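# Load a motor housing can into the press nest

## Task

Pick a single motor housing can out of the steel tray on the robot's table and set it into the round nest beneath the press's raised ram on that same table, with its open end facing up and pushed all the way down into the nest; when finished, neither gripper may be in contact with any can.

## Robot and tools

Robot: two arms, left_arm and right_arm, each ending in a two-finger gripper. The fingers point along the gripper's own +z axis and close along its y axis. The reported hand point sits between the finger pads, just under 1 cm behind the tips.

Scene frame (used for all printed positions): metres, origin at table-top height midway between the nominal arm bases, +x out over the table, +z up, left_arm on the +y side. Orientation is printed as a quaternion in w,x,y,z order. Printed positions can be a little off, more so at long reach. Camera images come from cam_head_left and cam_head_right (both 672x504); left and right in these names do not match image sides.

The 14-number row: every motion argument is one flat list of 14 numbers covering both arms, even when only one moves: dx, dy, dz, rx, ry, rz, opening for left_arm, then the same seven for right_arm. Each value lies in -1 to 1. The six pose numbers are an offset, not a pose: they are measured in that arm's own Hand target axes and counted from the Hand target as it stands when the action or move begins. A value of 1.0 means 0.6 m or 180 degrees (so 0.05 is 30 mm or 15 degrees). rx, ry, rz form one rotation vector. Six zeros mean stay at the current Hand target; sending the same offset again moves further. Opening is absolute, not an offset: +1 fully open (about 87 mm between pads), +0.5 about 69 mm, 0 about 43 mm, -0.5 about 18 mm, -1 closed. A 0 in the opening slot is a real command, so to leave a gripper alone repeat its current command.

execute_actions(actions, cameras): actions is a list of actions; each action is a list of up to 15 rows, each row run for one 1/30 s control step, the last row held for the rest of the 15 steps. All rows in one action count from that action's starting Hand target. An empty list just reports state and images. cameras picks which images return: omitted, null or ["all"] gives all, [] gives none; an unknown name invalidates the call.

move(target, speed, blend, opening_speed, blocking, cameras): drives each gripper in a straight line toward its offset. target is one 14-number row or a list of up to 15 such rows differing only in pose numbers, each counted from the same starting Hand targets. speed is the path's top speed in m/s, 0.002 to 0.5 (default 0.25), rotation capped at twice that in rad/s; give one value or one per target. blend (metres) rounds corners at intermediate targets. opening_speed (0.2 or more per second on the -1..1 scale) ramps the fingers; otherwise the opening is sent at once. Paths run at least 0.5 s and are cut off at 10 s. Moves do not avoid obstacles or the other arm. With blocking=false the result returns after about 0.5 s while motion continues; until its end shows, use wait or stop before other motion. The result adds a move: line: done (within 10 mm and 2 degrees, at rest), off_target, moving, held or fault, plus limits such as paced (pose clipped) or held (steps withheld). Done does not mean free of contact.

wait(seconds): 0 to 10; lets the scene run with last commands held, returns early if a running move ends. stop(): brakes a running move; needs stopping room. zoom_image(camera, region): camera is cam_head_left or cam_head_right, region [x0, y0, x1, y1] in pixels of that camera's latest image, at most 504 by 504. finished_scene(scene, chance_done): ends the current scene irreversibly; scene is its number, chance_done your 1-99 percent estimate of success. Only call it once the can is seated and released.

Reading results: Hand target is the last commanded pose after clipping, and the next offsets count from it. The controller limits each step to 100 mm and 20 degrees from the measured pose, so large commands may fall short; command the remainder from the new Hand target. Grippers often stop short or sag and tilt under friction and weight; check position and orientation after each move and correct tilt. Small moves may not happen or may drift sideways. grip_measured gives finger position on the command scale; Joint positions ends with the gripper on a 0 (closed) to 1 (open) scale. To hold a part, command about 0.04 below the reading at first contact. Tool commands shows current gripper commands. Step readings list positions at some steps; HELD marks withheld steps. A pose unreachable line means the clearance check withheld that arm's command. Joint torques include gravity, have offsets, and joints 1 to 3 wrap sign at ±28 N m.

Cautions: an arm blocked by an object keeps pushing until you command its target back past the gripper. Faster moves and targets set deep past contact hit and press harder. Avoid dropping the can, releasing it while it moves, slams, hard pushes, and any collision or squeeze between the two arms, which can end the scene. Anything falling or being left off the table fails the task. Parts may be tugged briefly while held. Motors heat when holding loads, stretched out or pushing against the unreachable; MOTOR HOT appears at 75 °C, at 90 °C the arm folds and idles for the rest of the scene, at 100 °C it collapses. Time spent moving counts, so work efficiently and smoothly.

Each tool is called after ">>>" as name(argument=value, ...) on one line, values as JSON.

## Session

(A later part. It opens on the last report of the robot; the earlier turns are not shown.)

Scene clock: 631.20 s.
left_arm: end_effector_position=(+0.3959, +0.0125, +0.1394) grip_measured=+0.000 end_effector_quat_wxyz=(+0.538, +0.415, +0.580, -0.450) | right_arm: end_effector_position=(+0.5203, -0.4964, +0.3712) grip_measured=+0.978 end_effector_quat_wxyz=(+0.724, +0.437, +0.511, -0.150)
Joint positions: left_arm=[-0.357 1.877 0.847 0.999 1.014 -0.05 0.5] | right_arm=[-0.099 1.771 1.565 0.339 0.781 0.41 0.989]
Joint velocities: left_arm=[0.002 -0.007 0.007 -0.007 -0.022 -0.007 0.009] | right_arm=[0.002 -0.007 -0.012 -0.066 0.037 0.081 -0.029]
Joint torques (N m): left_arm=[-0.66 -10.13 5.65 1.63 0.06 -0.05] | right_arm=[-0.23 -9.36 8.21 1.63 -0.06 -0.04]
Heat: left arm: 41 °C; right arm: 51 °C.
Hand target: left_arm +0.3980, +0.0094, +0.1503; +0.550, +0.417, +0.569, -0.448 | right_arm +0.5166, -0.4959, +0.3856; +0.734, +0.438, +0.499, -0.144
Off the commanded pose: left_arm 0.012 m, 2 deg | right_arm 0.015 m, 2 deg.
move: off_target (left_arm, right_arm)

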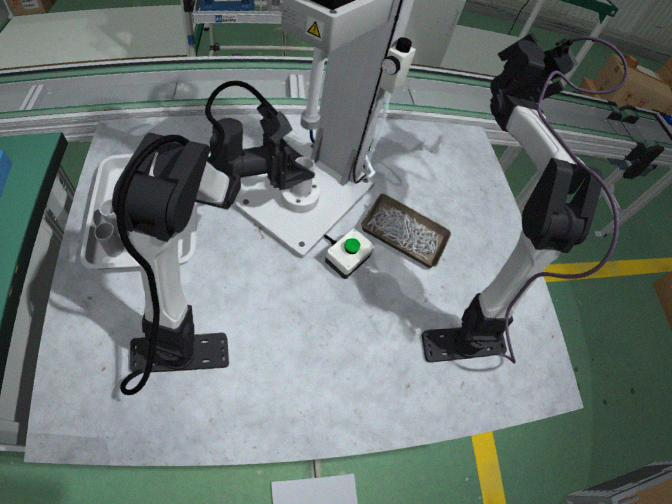

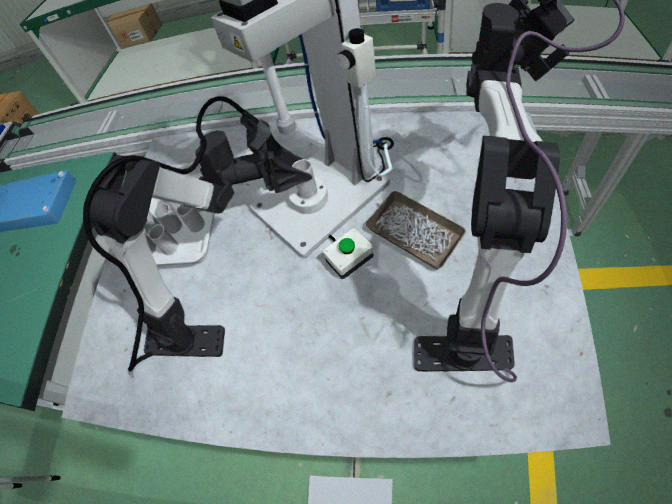

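>>> move(target=[[0.05,0,-0.002,0,0,0,-0.2,0,0,0,0,0,0,1]], speed=0.05)

>>> zoom_image(camera="cam_head_right", region=[270, 140, 340, 210])

>>> zoom_image(camera="cam_head_left", region=[270, 140, 340, 210])

Scene clock: 637.03 s.
left_arm: end_effector_position=(+0.3959, +0.0123, +0.1246) grip_measured=+0.000 end_effector_quat_wxyz=(+0.548, +0.417, +0.570, -0.449) | right_arm: end_effector_position=(+0.5203, -0.4964, +0.3712) grip_measured=+0.978 end_effector_quat_wxyz=(+0.724, +0.437, +0.511, -0.150)
Joint positions: left_arm=[-0.357 1.94 0.82 1.125 1.014 -0.058 0.5] | right_arm=[-0.099 1.771 1.565 0.339 0.781 0.41 0.989]
Joint velocities: left_arm=[-0.007 0.007 0.027 0.051 0.007 -0.037 -0.001] | right_arm=[0.007 0.002 -0.012 -0.037 -0.007 -0.022 -0.003]
Joint torques (N m): left_arm=[-0.51 -7.54 4.08 1.65 0.06 0.09] | right_arm=[-0.23 -9.36 8.21 1.63 -0.06 -0.04]
Heat: left arm: 40 °C; right arm: 51 °C.
Hand target: left_arm +0.3959, +0.0102, +0.1202; +0.550, +0.417, +0.568, -0.448 | right_arm +0.5166, -0.4959, +0.3856; +0.734, +0.438, +0.499, -0.144
Off the commanded pose: left_arm 0.005 m, 0 deg | right_arm 0.015 m, 2 deg.
move: off_target (right_arm)

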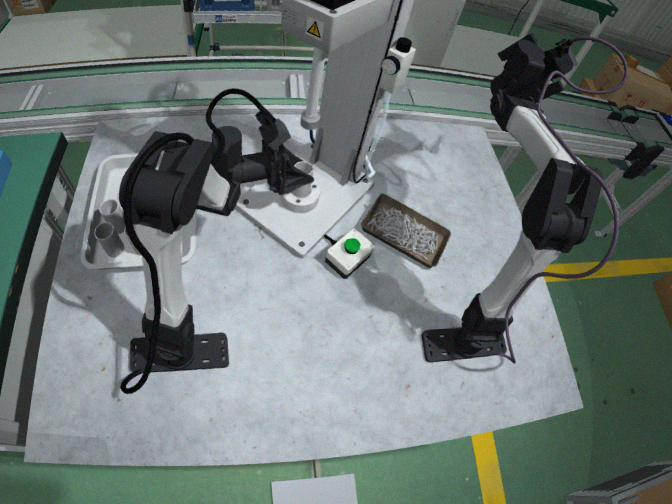

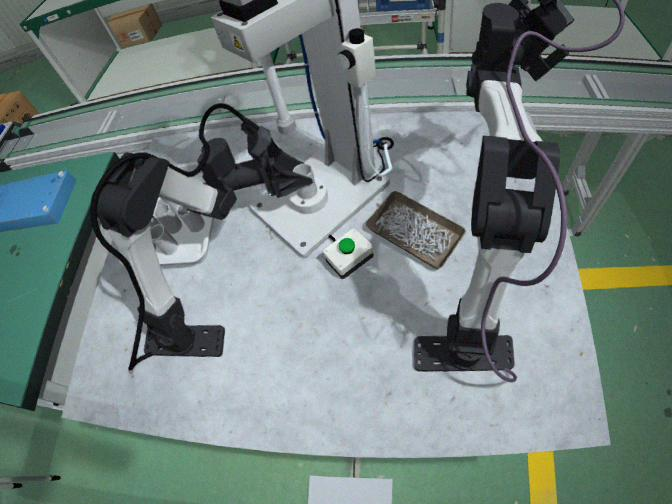

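Scaled by 7.200.

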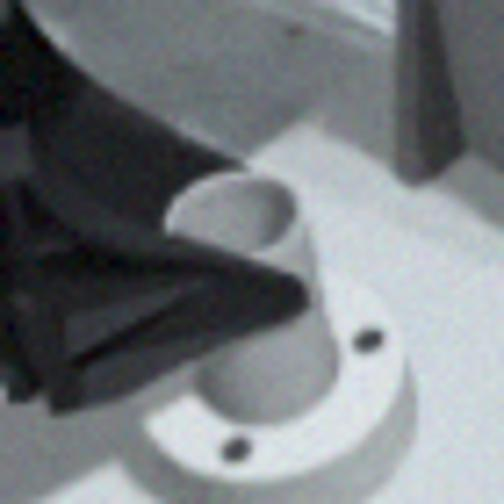

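Scaled by 7.200.

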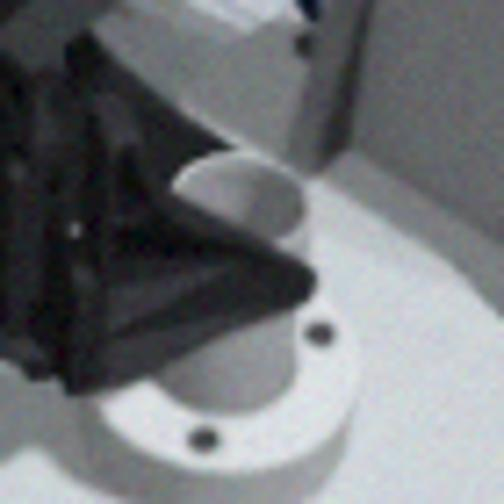

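>>> move(target=[[0.03,0,0,0,0,0,-0.2,0,0,0,0,0,0,1]], speed=0.05)

>>> zoom_image(camera="cam_head_right", region=[270, 140, 340, 210])

>>> zoom_image(camera="cam_head_left", region=[270, 140, 340, 210])

Scene clock: 642.20 s.
left_arm: end_effector_position=(+0.3954, +0.0110, +0.1221) grip_measured=+0.000 end_effector_quat_wxyz=(+0.565, +0.427, +0.546, -0.447) | right_arm: end_effector_position=(+0.5203, -0.4964, +0.3712) grip_measured=+0.978 end_effector_quat_wxyz=(+0.724, +0.437, +0.511, -0.150)
Joint positions: left_arm=[-0.357 1.987 0.809 1.251 1.028 -0.069 0.5] | right_arm=[-0.099 1.771 1.565 0.339 0.781 0.41 0.989]
Joint velocities: left_arm=[-0.002 -0.007 -0.022 -0.037 -0.066 0.007 -0.009] | right_arm=[-0.002 -0.007 -0.012 0.051 -0.037 -0.051 0.008]
Joint torques (N m): left_arm=[-0.66 -6.2 3.08 1.13 -0.1 0.19] | right_arm=[-0.23 -9.36 8.21 1.63 -0.06 -0.04]
Heat: left arm: 40 °C; right arm: 51 °C.
Hand target: left_arm +0.3949, +0.0100, +0.1020; +0.550, +0.417, +0.569, -0.448 | right_arm +0.5166, -0.4959, +0.3856; +0.734, +0.438, +0.499, -0.144
Off the commanded pose: left_arm 0.020 m, 3 deg | right_arm 0.015 m, 2 deg.
move: off_target (left_arm, right_arm)

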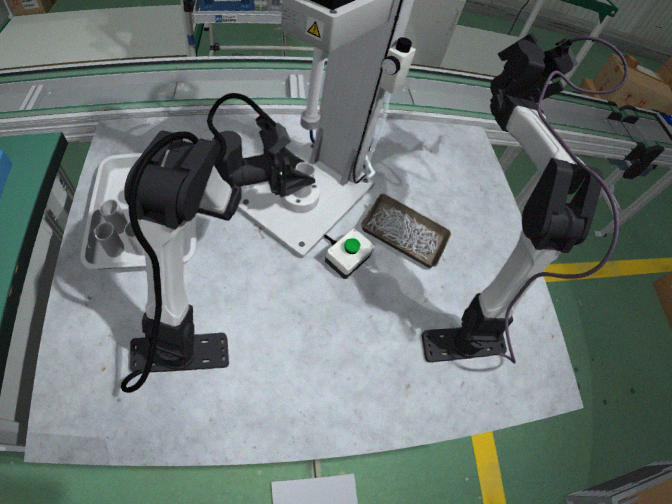

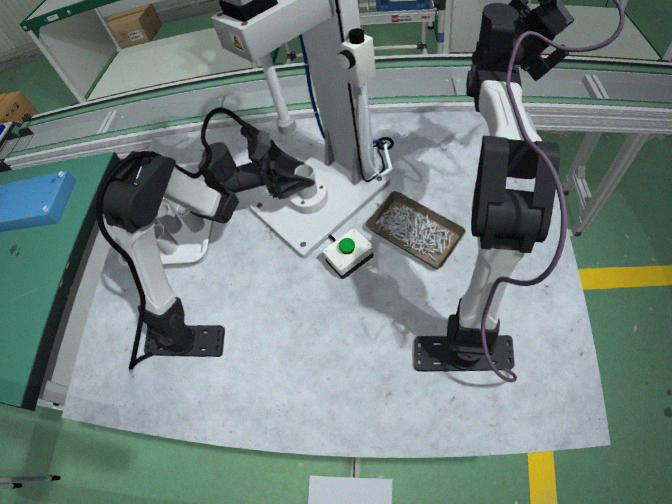

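Scaled by 7.200.

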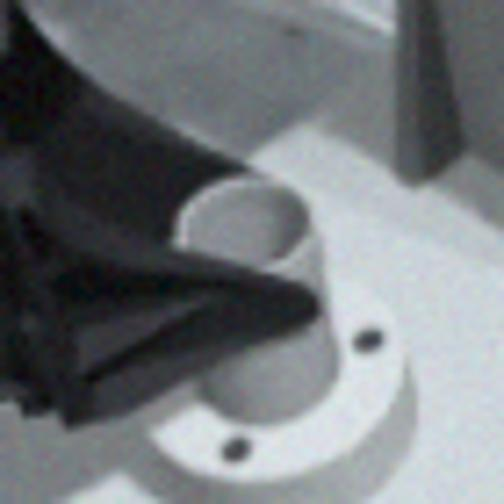

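Scaled by 7.200.

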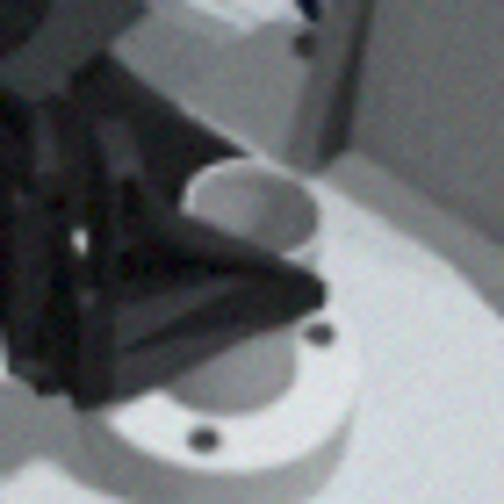

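>>> move(target=[[-0.028,0,0,0,0,0,-0.2,0,0,0,0,0,0,1]], speed=0.05)

>>> zoom_image(camera="cam_head_right", region=[270, 140, 340, 210])

>>> zoom_image(camera="cam_head_left", region=[270, 140, 340, 210])

Scene clock: 647.33 s.
left_arm: end_effector_position=(+0.3953, +0.0112, +0.1220) grip_measured=+0.000 end_effector_quat_wxyz=(+0.562, +0.425, +0.550, -0.448) | right_arm: end_effector_position=(+0.5203, -0.4964, +0.3712) grip_measured=+0.978 end_effector_quat_wxyz=(+0.724, +0.437, +0.511, -0.150)
Joint positions: left_arm=[-0.357 1.981 0.809 1.236 1.025 -0.069 0.5] | right_arm=[-0.099 1.771 1.565 0.339 0.781 0.41 0.989]
Joint velocities: left_arm=[-0.012 -0.007 -0.012 0.037 0.022 0.007 -0.009] | right_arm=[-0.002 -0.012 -0.002 -0.051 -0.081 0.037 -0.008]
Joint torques (N m): left_arm=[-0.47 -10.81 4.41 0.7 -0.1 0.13] | right_arm=[-0.23 -9.36 8.21 1.63 -0.06 -0.04]
Heat: left arm: 39 °C; right arm: 51 °C.
Hand target: left_arm +0.3959, +0.0102, +0.1191; +0.550, +0.417, +0.568, -0.448 | right_arm +0.5166, -0.4959, +0.3856; +0.734, +0.438, +0.499, -0.144
Off the commanded pose: left_arm 0.003 m, 3 deg | right_arm 0.015 m, 2 deg.
move: off_target (left_arm, right_arm)

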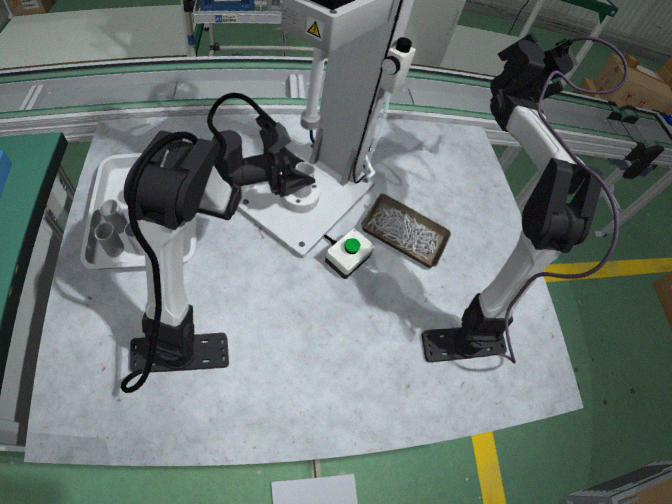

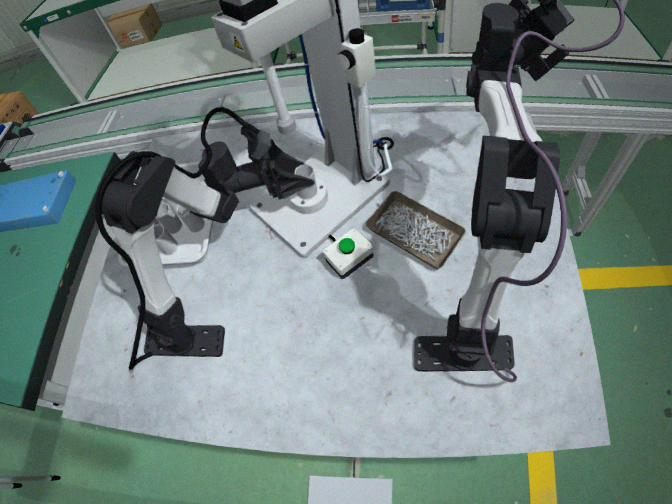

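Scaled by 7.200.

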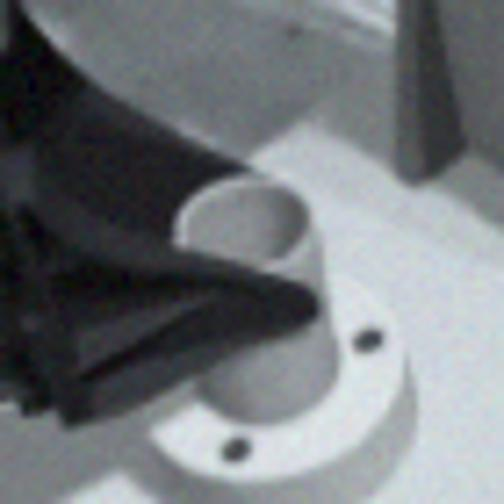

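Scaled by 7.200.

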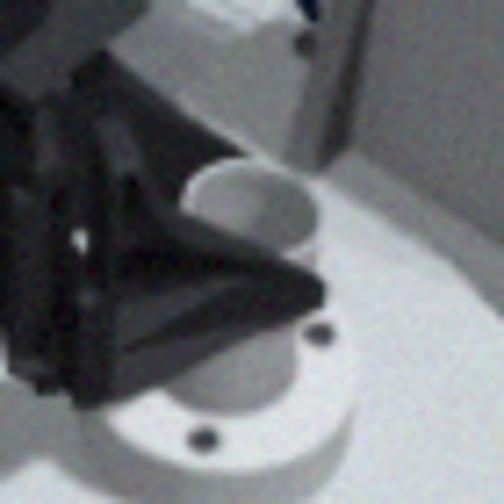

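>>> move(target=[[0,0,0,0,0,0,0.45,0,0,0,0,0,0,1]], opening_speed=0.25)

>>> zoom_image(camera="cam_head_right", region=[270, 140, 340, 210])

>>> zoom_image(camera="cam_head_left", region=[270, 140, 340, 210])

Scene clock: 653.27 s.
left_arm: end_effector_position=(+0.3948, +0.0123, +0.1113) grip_measured=+0.450 end_effector_quat_wxyz=(+0.543, +0.414, +0.574, -0.452) | right_arm: end_effector_position=(+0.5203, -0.4964, +0.3712) grip_measured=+0.978 end_effector_quat_wxyz=(+0.724, +0.437, +0.511, -0.150)
Joint positions: left_arm=[-0.357 1.981 0.809 1.17 1.015 -0.069 0.725] | right_arm=[-0.099 1.771 1.565 0.339 0.781 0.41 0.989]
Joint velocities: left_arm=[0.012 -0.012 -0.007 0.066 0.007 0.037 -0.004] | right_arm=[-0.002 -0.007 -0.012 -0.007 -0.051 -0.022 -0.013]
Joint torques (N m): left_arm=[-0.54 -11.23 4.68 1.29 0.04 0.15] | right_arm=[-0.21 -9.36 8.21 1.63 -0.06 -0.04]
Heat: left arm: 39 °C; right arm: 51 °C.
Hand target: left_arm +0.3959, +0.0102, +0.1190; +0.550, +0.417, +0.569, -0.448 | right_arm +0.5166, -0.4959, +0.3856; +0.734, +0.438, +0.499, -0.144
Off the commanded pose: left_arm 0.008 m, 1 deg | right_arm 0.015 m, 2 deg.
move: off_target (right_arm)

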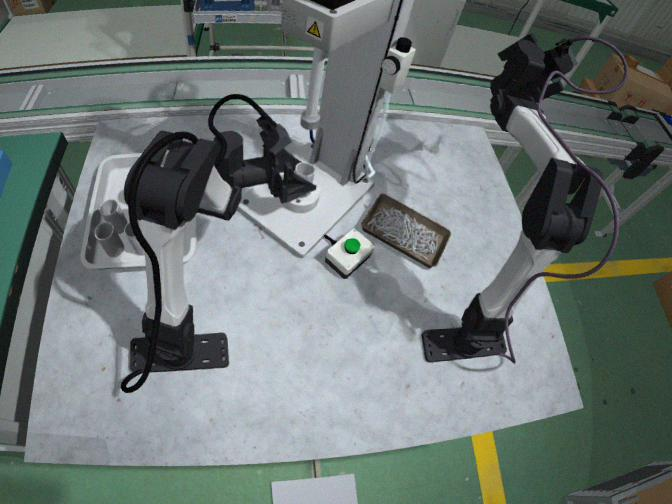

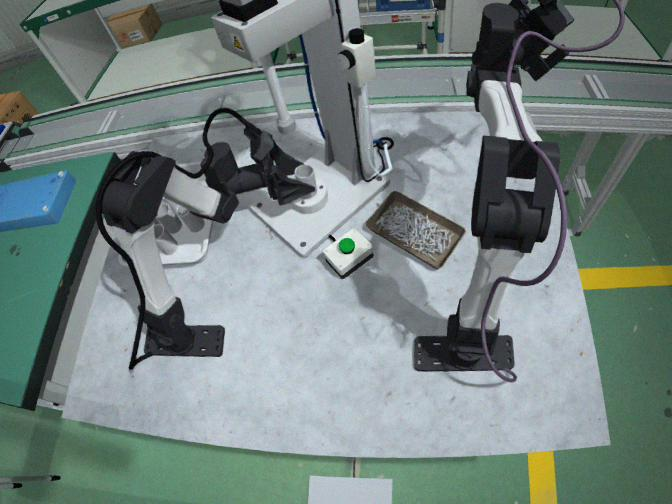

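Scaled by 7.200.

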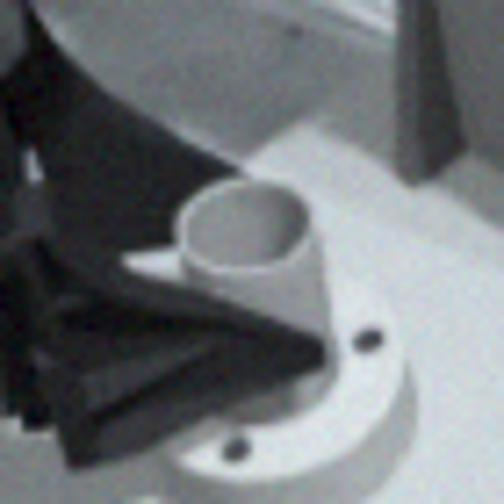

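Scaled by 7.200.

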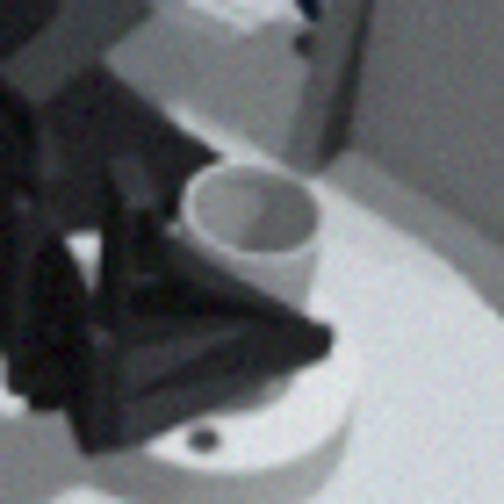

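>>> move(target=[[-0.005,0,-0.15,0,0,0,0.45,0,0,0,0,0,0,1]], speed=0.1)

>>> zoom_image(camera="cam_head_right", region=[270, 140, 340, 210])

>>> zoom_image(camera="cam_head_left", region=[270, 140, 340, 210])

Scene clock: 658.50 s.
left_arm: end_effector_position=(+0.3758, +0.0968, +0.1119) grip_measured=+0.450 end_effector_quat_wxyz=(+0.540, +0.410, +0.581, -0.450) | right_arm: end_effector_position=(+0.5203, -0.4964, +0.3712) grip_measured=+0.978 end_effector_quat_wxyz=(+0.724, +0.437, +0.511, -0.150)
Joint positions: left_arm=[-0.12 1.867 0.66 1.17 1.241 -0.045 0.725] | right_arm=[-0.099 1.771 1.565 0.339 0.781 0.41 0.989]
Joint velocities: left_arm=[-0.007 -0.002 0.002 -0.007 0.022 -0.007 -0.004] | right_arm=[-0.007 0.002 0.002 0.051 0.037 0.037 0.008]
Joint torques (N m): left_arm=[0.35 -11.3 3.23 1.29 0.23 0.18] | right_arm=[-0.21 -9.36 8.21 1.63 -0.06 -0.04]
Heat: left arm: 40 °C; right arm: 51 °C.
Hand target: left_arm +0.3729, +0.0980, +0.1211; +0.548, +0.420, +0.570, -0.444 | right_arm +0.5166, -0.4959, +0.3856; +0.734, +0.438, +0.499, -0.144
Off the commanded pose: left_arm 0.010 m, 2 deg | right_arm 0.015 m, 2 deg.
move: off_target (right_arm)

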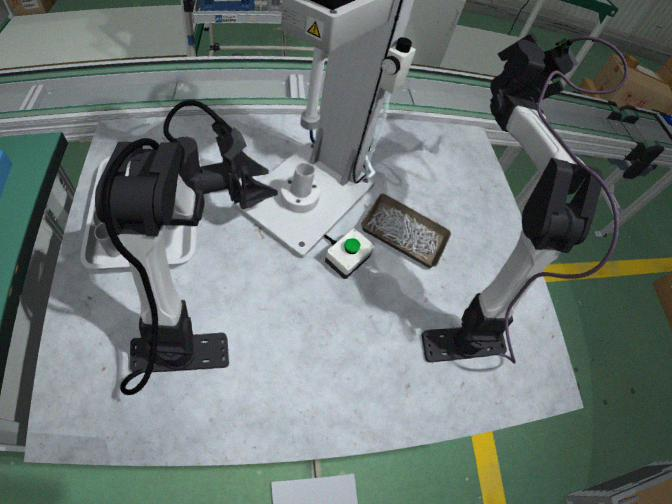

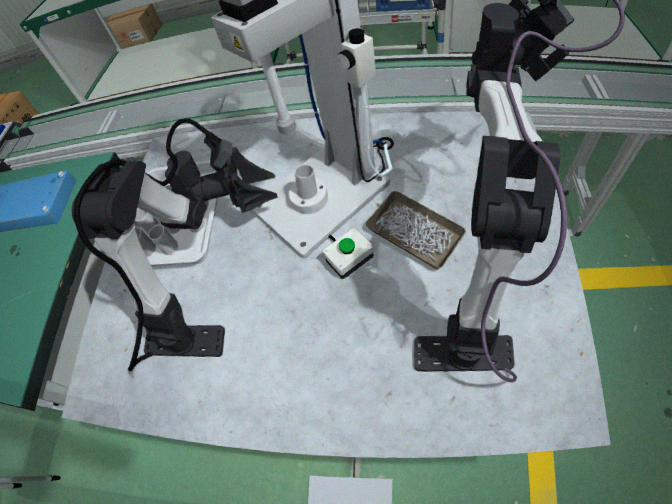

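Scaled by 7.200.

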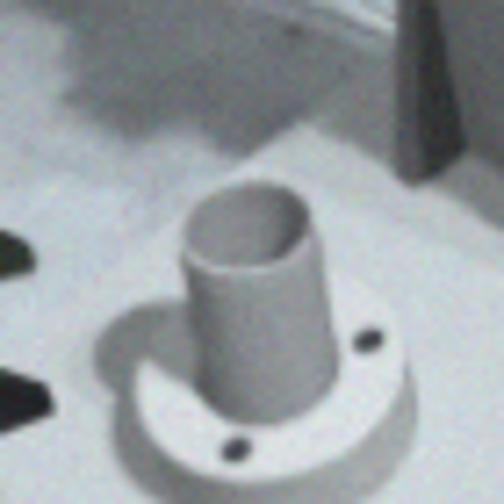

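Scaled by 7.200.

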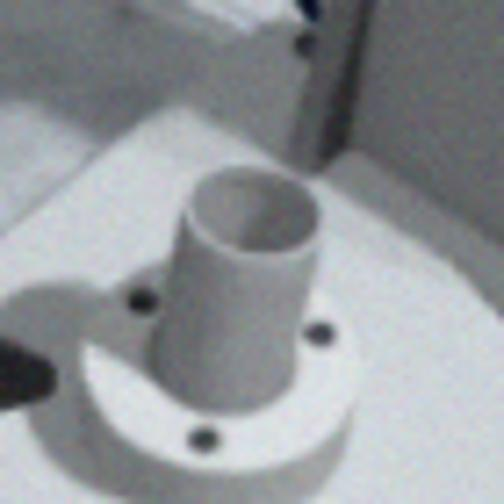

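>>> move(target=[[-0.01,0,0.0,0,0,0,0.45,0,0,0,0,0,0,1],[-0.01,0,0.147,0,0,0,0.45,0,0,0,0,0,0,1]], speed=0.1)

>>> zoom_image(camera="cam_head_right", region=[270, 140, 340, 210])

>>> zoom_image(camera="cam_head_left", region=[270, 140, 340, 210])

Scene clock: 670.00 s.
left_arm: end_effector_position=(+0.3901, +0.0149, +0.1277) grip_measured=+0.450 end_effector_quat_wxyz=(+0.551, +0.422, +0.565, -0.447) | right_arm: end_effector_position=(+0.5203, -0.4964, +0.3712) grip_measured=+0.978 end_effector_quat_wxyz=(+0.724, +0.437, +0.511, -0.150)
Joint positions: left_arm=[-0.355 1.915 0.795 1.132 1.021 -0.05 0.725] | right_arm=[-0.099 1.771 1.565 0.339 0.781 0.41 0.989]
Joint velocities: left_arm=[0.027 0.002 -0.007 -0.022 0.022 -0.022 -0.007] | right_arm=[0.002 -0.002 -0.007 0.007 -0.022 -0.007 -0.008]
Joint torques (N m): left_arm=[-0.36 -7.54 6.42 1.26 0.01 -0.08] | right_arm=[-0.21 -9.36 8.21 1.63 -0.06 -0.04]
Heat: left arm: 41 °C; right arm: 51 °C.
Hand target: left_arm +0.3960, +0.0121, +0.1280; +0.550, +0.417, +0.569, -0.448 | right_arm +0.5166, -0.4959, +0.3856; +0.734, +0.438, +0.499, -0.144
Off the commanded pose: left_arm 0.006 m, 1 deg | right_arm 0.015 m, 2 deg.
move: off_target (right_arm)

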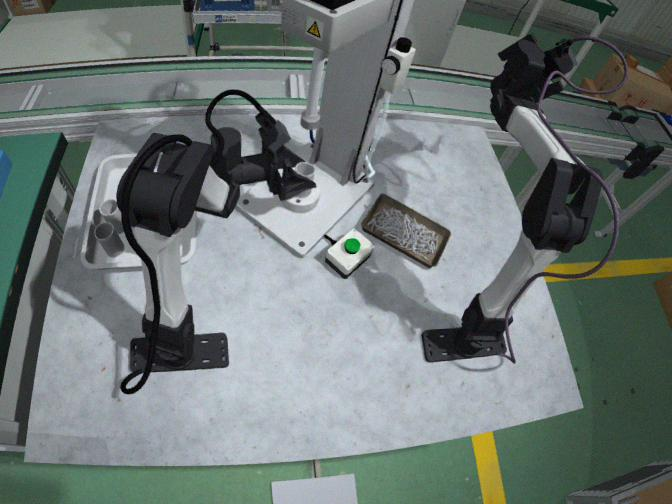

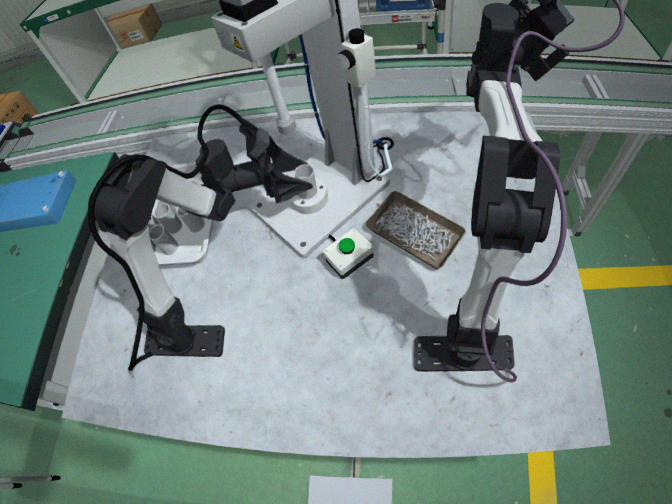

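Scaled by 7.200.

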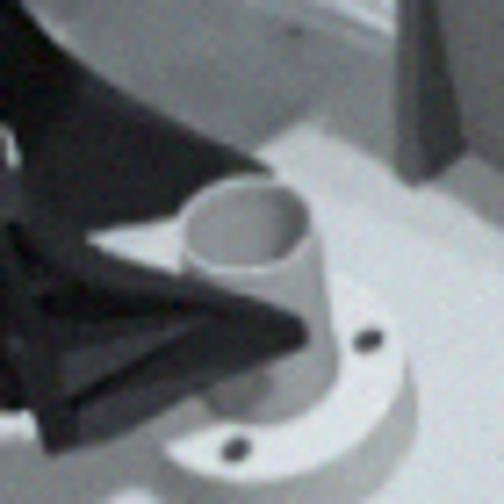

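Scaled by 7.200.

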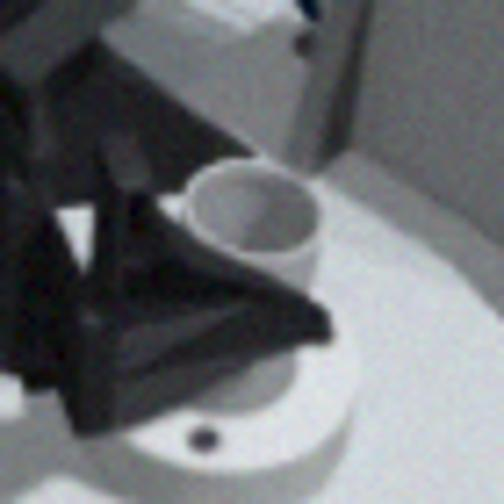

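>>> move(target=[0,0,0,0,0,0,-0.2,0,0,0,0,0,0,1], opening_speed=0.4)

>>> zoom_image(camera="cam_head_right", region=[270, 140, 340, 210])

Scene clock: 683.97 s.
left_arm: end_effector_position=(+0.3920, +0.0154, +0.1277) grip_measured=+0.006 end_effector_quat_wxyz=(+0.553, +0.418, +0.568, -0.444) | right_arm: end_effector_position=(+0.5203, -0.4964, +0.3712) grip_measured=+0.978 end_effector_quat_wxyz=(+0.724, +0.437, +0.511, -0.150)
Joint positions: left_arm=[-0.355 1.915 0.795 1.131 1.01 -0.05 0.503] | right_arm=[-0.099 1.771 1.565 0.339 0.781 0.41 0.989]
Joint velocities: left_arm=[-0.017 0.012 0.007 0.007 -0.022 -0.066 -0.011] | right_arm=[-0.002 0.007 -0.002 -0.066 0.037 -0.007 0.013]
Joint torques (N m): left_arm=[-0.29 -7.56 6.48 1.26 0.11 -0.05] | right_arm=[-0.23 -9.35 8.23 1.63 -0.06 -0.04]
Heat: left arm: 41 °C; right arm: 51 °C.
Hand target: left_arm +0.3960, +0.0121, +0.1281; +0.550, +0.417, +0.569, -0.448 | right_arm +0.5166, -0.4959, +0.3856; +0.734, +0.438, +0.499, -0.144
Off the commanded pose: left_arm 0.005 m, 1 deg | right_arm 0.015 m, 2 deg.
move: off_target (right_arm)

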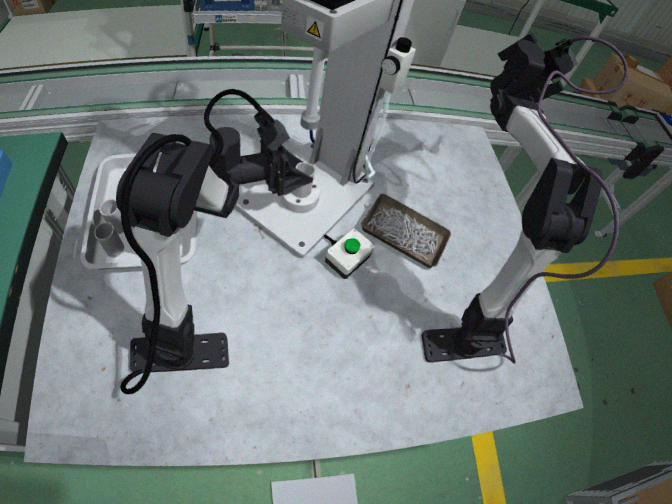

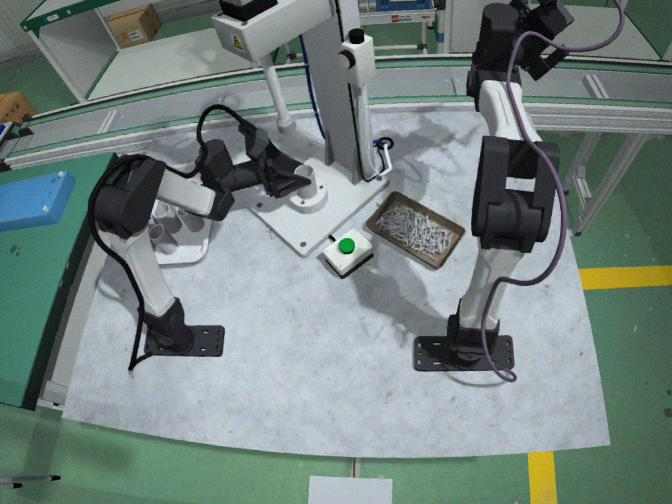

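Scaled by 7.200.

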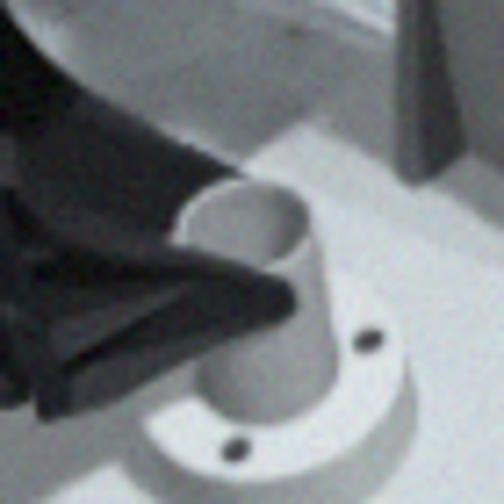

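>>> move(target=[[0.03,0,-0.022,0,0.03,0,-0.2,0,0,0,0,0,0,1],[0.06,0,-0.022,0,0.04,0,-0.2,0,0,0,0,0,0,1]], speed=0.05)

>>> zoom_image(camera="cam_head_right", region=[270, 140, 340, 210])

>>> zoom_image(camera="cam_head_left", region=[270, 140, 340, 210])

Scene clock: 689.27 s.
left_arm: end_effector_position=(+0.3909, +0.0178, +0.1230) grip_measured=+0.005 end_effector_quat_wxyz=(+0.550, +0.460, +0.554, -0.423) | right_arm: end_effector_position=(+0.5203, -0.4964, +0.3712) grip_measured=+0.978 end_effector_quat_wxyz=(+0.724, +0.437, +0.511, -0.150)
Joint positions: left_arm=[-0.349 1.891 0.813 1.001 1.051 0.103 0.503] | right_arm=[-0.099 1.771 1.565 0.339 0.781 0.41 0.989]
Joint velocities: left_arm=[-0.002 -0.022 0.002 -0.037 -0.022 -0.037 -0.001] | right_arm=[-0.007 0.012 0.012 -0.007 -0.022 -0.051 -0.029]
Joint torques (N m): left_arm=[0.64 -7.04 3.64 0.22 -0.11 0.42] | right_arm=[-0.23 -9.36 8.21 1.63 -0.06 -0.04]
Heat: left arm: 41 °C; right arm: 51 °C.
Hand target: left_arm +0.3913, +0.0242, +0.0924; +0.514, +0.443, +0.602, -0.421 | right_arm +0.5166, -0.4959, +0.3856; +0.734, +0.438, +0.499, -0.144
Off the commanded pose: left_arm 0.032 m, 7 deg | right_arm 0.015 m, 2 deg.
move: off_target (left_arm, right_arm)

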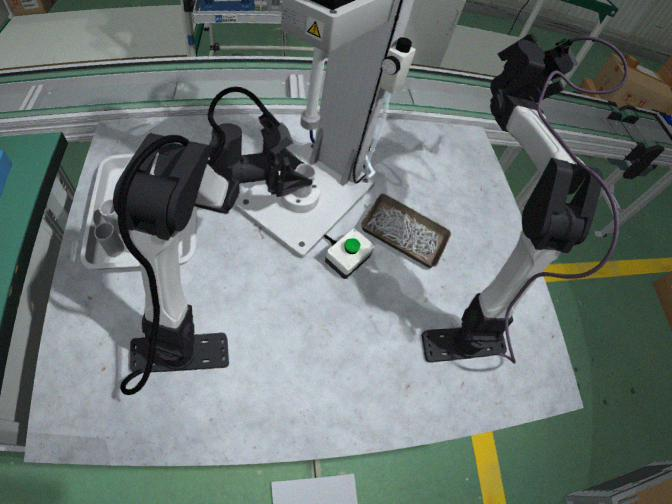

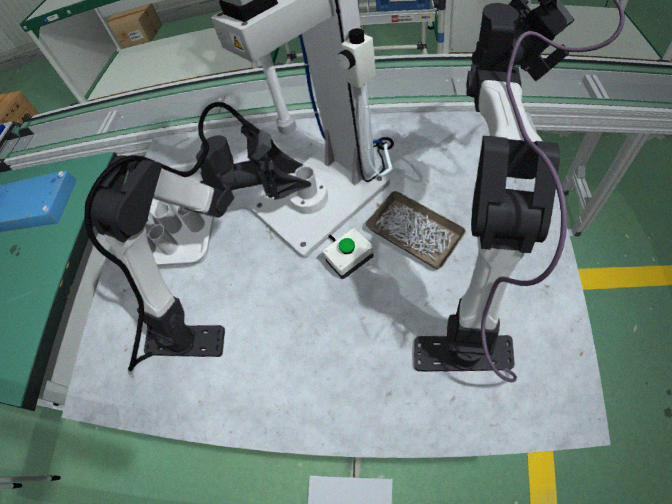

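Scaled by 7.200.

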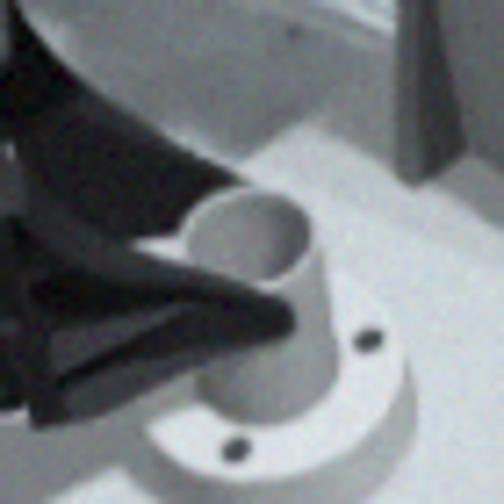

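Scaled by 7.200.

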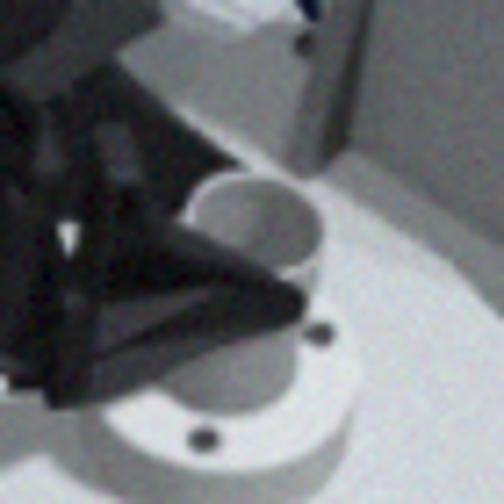

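>>> move(target=[[0,0,-0.025,0,0,0,-0.25,0,0,0,0,0,0,1],[0.02,0,-0.03,0,0,0,-0.25,0,0,0,0,0,0,1]], speed=0.05)

>>> zoom_image(camera="cam_head_right", region=[270, 140, 340, 210])

>>> zoom_image(camera="cam_head_left", region=[270, 140, 340, 210])

Scene clock: 693.97 s.
left_arm: end_effector_position=(+0.3894, +0.0260, +0.1136) grip_measured=+0.005 end_effector_quat_wxyz=(+0.546, +0.465, +0.559, -0.417) | right_arm: end_effector_position=(+0.5203, -0.4964, +0.3712) grip_measured=+0.978 end_effector_quat_wxyz=(+0.724, +0.437, +0.511, -0.150)
Joint positions: left_arm=[-0.33 1.89 0.796 0.976 1.065 0.144 0.503] | right_arm=[-0.099 1.771 1.565 0.339 0.781 0.41 0.989]
Joint velocities: left_arm=[-0.007 -0.012 -0.007 -0.007 -0.168 0.081 -0.001] | right_arm=[-0.002 -0.002 0.007 -0.007 -0.066 0.007 0.003]
Joint torques (N m): left_arm=[3.06 -6.83 1.5 0.71 0.16 0.27] | right_arm=[-0.21 -9.36 8.2 1.63 -0.06 -0.04]
Heat: left arm: 41 °C; right arm: 51 °C.
Hand target: left_arm +0.3858, +0.0429, +0.0825; +0.514, +0.444, +0.602, -0.420 | right_arm +0.5166, -0.4959, +0.3856; +0.734, +0.438, +0.499, -0.144
Off the commanded pose: left_arm 0.035 m, 7 deg | right_arm 0.015 m, 2 deg.
move: off_target (left_arm, right_arm)

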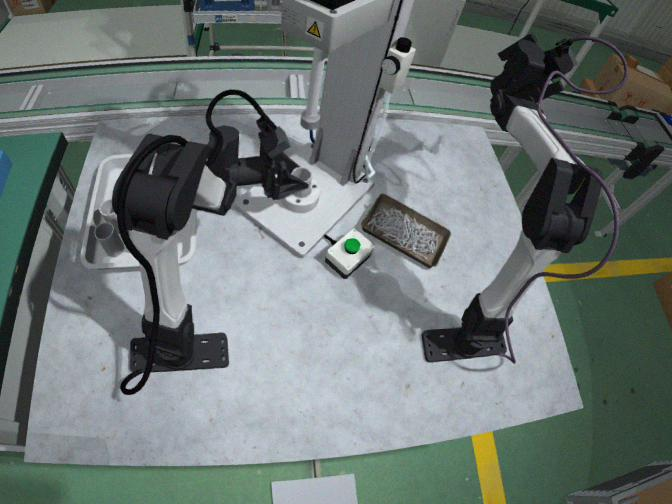

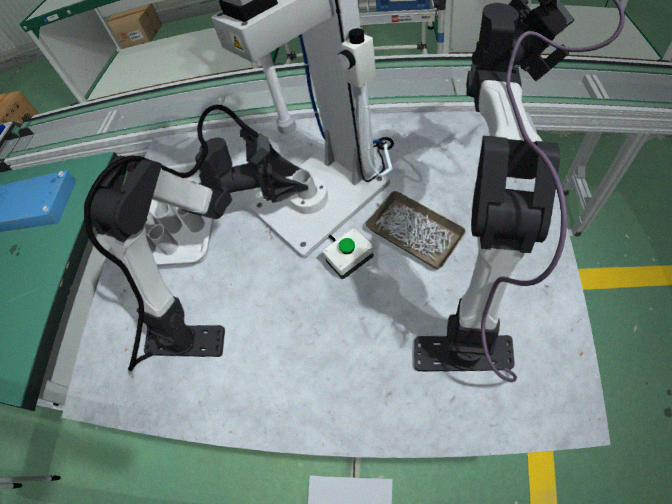

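Scaled by 7.200.

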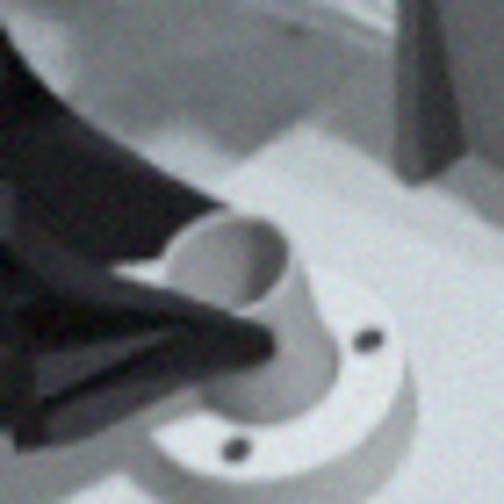

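Scaled by 7.200.

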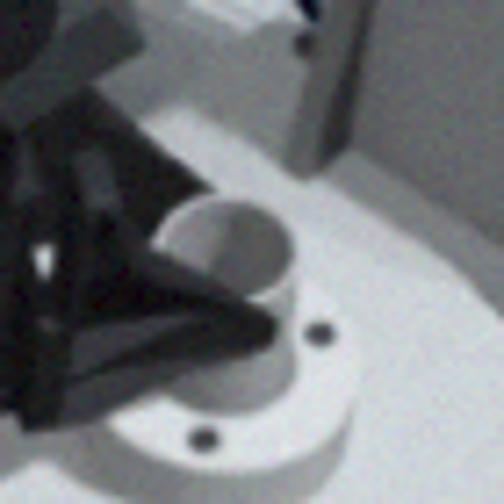

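>>> move(target=[[0,0,0.03,0,-0.02,0,-0.2,0,0,0,0,0,0,1]], speed=0.05)

>>> zoom_image(camera="cam_head_right", region=[270, 140, 340, 210])

>>> zoom_image(camera="cam_head_left", region=[270, 140, 340, 210])

Scene clock: 699.20 s.
left_arm: end_effector_position=(+0.3892, +0.0226, +0.1123) grip_measured=+0.005 end_effector_quat_wxyz=(+0.561, +0.457, +0.539, -0.431) | right_arm: end_effector_position=(+0.5203, -0.4964, +0.3712) grip_measured=+0.978 end_effector_quat_wxyz=(+0.724, +0.437, +0.511, -0.150)
Joint positions: left_arm=[-0.33 1.963 0.78 1.187 1.081 0.046 0.503] | right_arm=[-0.099 1.771 1.565 0.339 0.781 0.41 0.989]
Joint velocities: left_arm=[0.002 -0.002 -0.007 -0.051 0.037 -0.037 0.004] | right_arm=[-0.012 0.002 0.002 0.007 0.022 0.037 -0.003]
Joint torques (N m): left_arm=[0.09 -5.15 2.26 0.77 -0.32 0.11] | right_arm=[-0.23 -9.35 8.21 1.63 -0.06 -0.04]
Heat: left arm: 40 °C; right arm: 51 °C.
Hand target: left_arm +0.3897, +0.0257, +0.0799; +0.532, +0.431, +0.586, -0.434 | right_arm +0.5166, -0.4959, +0.3856; +0.734, +0.438, +0.499, -0.144
Off the commanded pose: left_arm 0.032 m, 7 deg | right_arm 0.015 m, 2 deg.
move: off_target (left_arm, right_arm)

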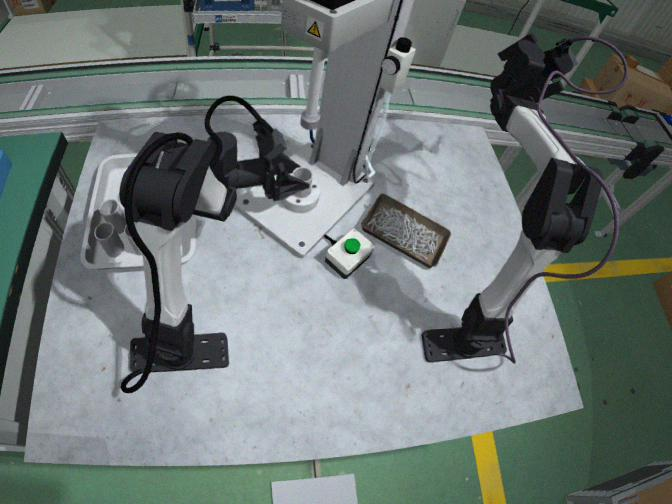

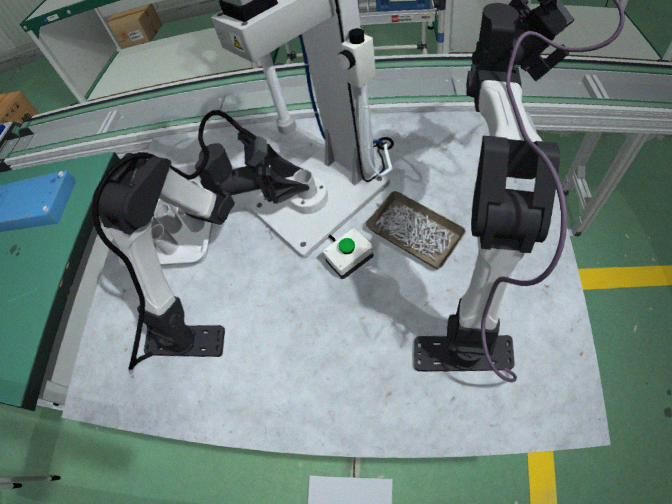

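Scaled by 7.200.

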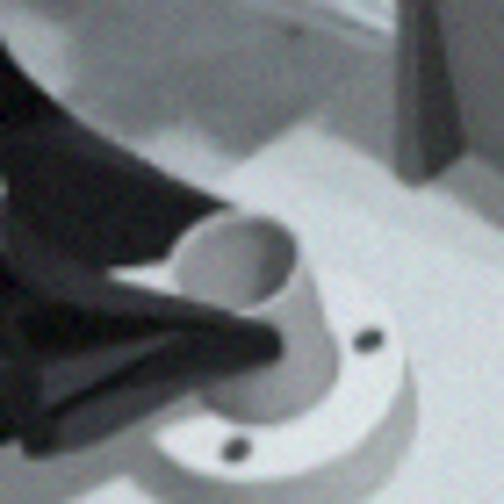

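Scaled by 7.200.

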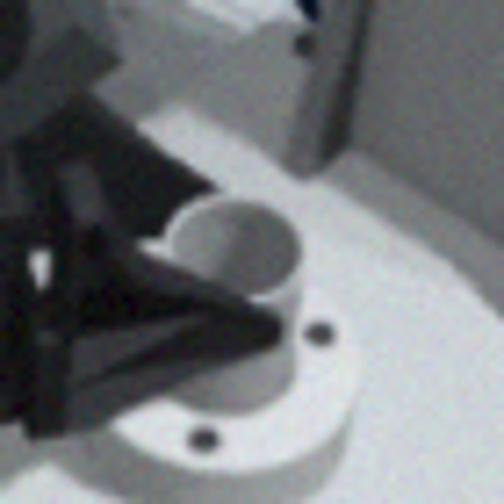

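>>> move(target=[[0.01,0,0.012,0,0,0,-0.2,0,0,0,0,0,0,1],[-0.025,0,0.008,0,0,0,-0.2,0,0,0,0,0,0,1]], speed=0.05)

>>> zoom_image(camera="cam_head_right", region=[270, 140, 340, 210])

>>> zoom_image(camera="cam_head_left", region=[270, 140, 340, 210])

Scene clock: 703.67 s.
left_arm: end_effector_position=(+0.3881, +0.0207, +0.1120) grip_measured=+0.005 end_effector_quat_wxyz=(+0.560, +0.453, +0.540, -0.435) | right_arm: end_effector_position=(+0.5203, -0.4964, +0.3712) grip_measured=+0.978 end_effector_quat_wxyz=(+0.724, +0.437, +0.511, -0.150)
Joint positions: left_arm=[-0.335 1.968 0.778 1.203 1.076 0.028 0.503] | right_arm=[-0.099 1.771 1.565 0.339 0.781 0.41 0.989]
Joint velocities: left_arm=[-0.027 0.002 0.022 0.007 0.007 0.007 0.011] | right_arm=[0.012 -0.017 -0.002 0.007 -0.022 -0.037 -0.008]
Joint torques (N m): left_arm=[-0.72 -8.64 4.52 0.29 -0.35 0.07] | right_arm=[-0.23 -9.36 8.21 1.63 -0.06 -0.04]
Heat: left arm: 40 °C; right arm: 51 °C.
Hand target: left_arm +0.3920, +0.0203, +0.0946; +0.532, +0.430, +0.586, -0.434 | right_arm +0.5166, -0.4959, +0.3856; +0.734, +0.438, +0.499, -0.144
Off the commanded pose: left_arm 0.018 m, 7 deg | right_arm 0.015 m, 2 deg.
move: off_target (left_arm, right_arm)

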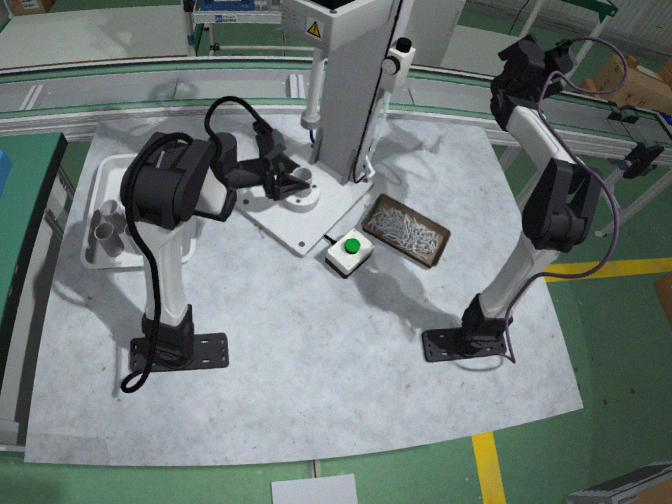

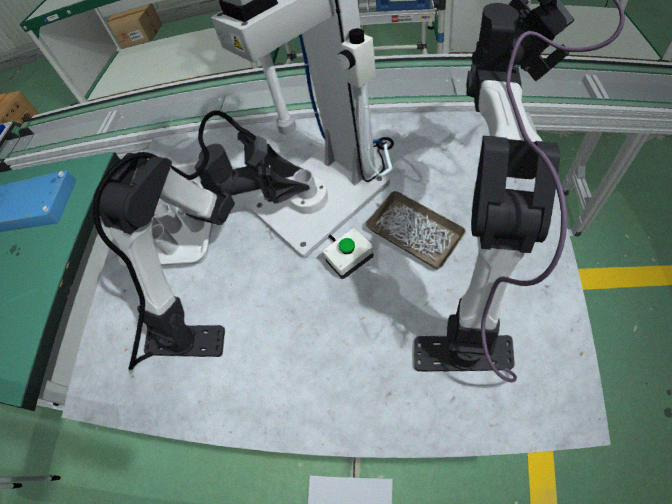

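Scaled by 7.200.

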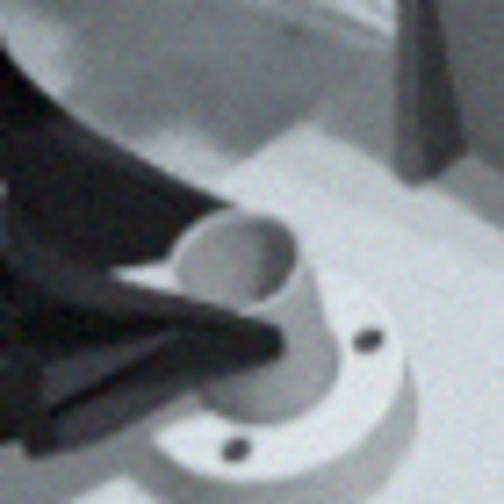

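Scaled by 7.200.

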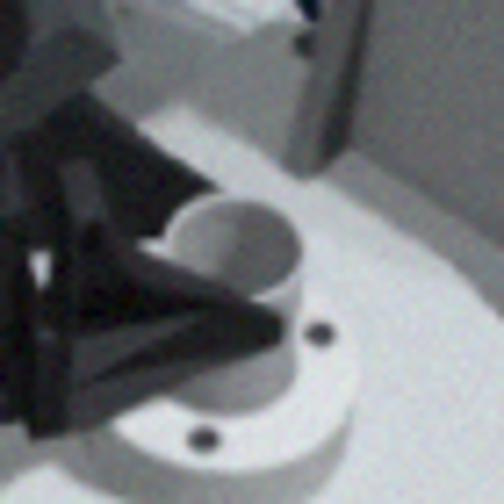

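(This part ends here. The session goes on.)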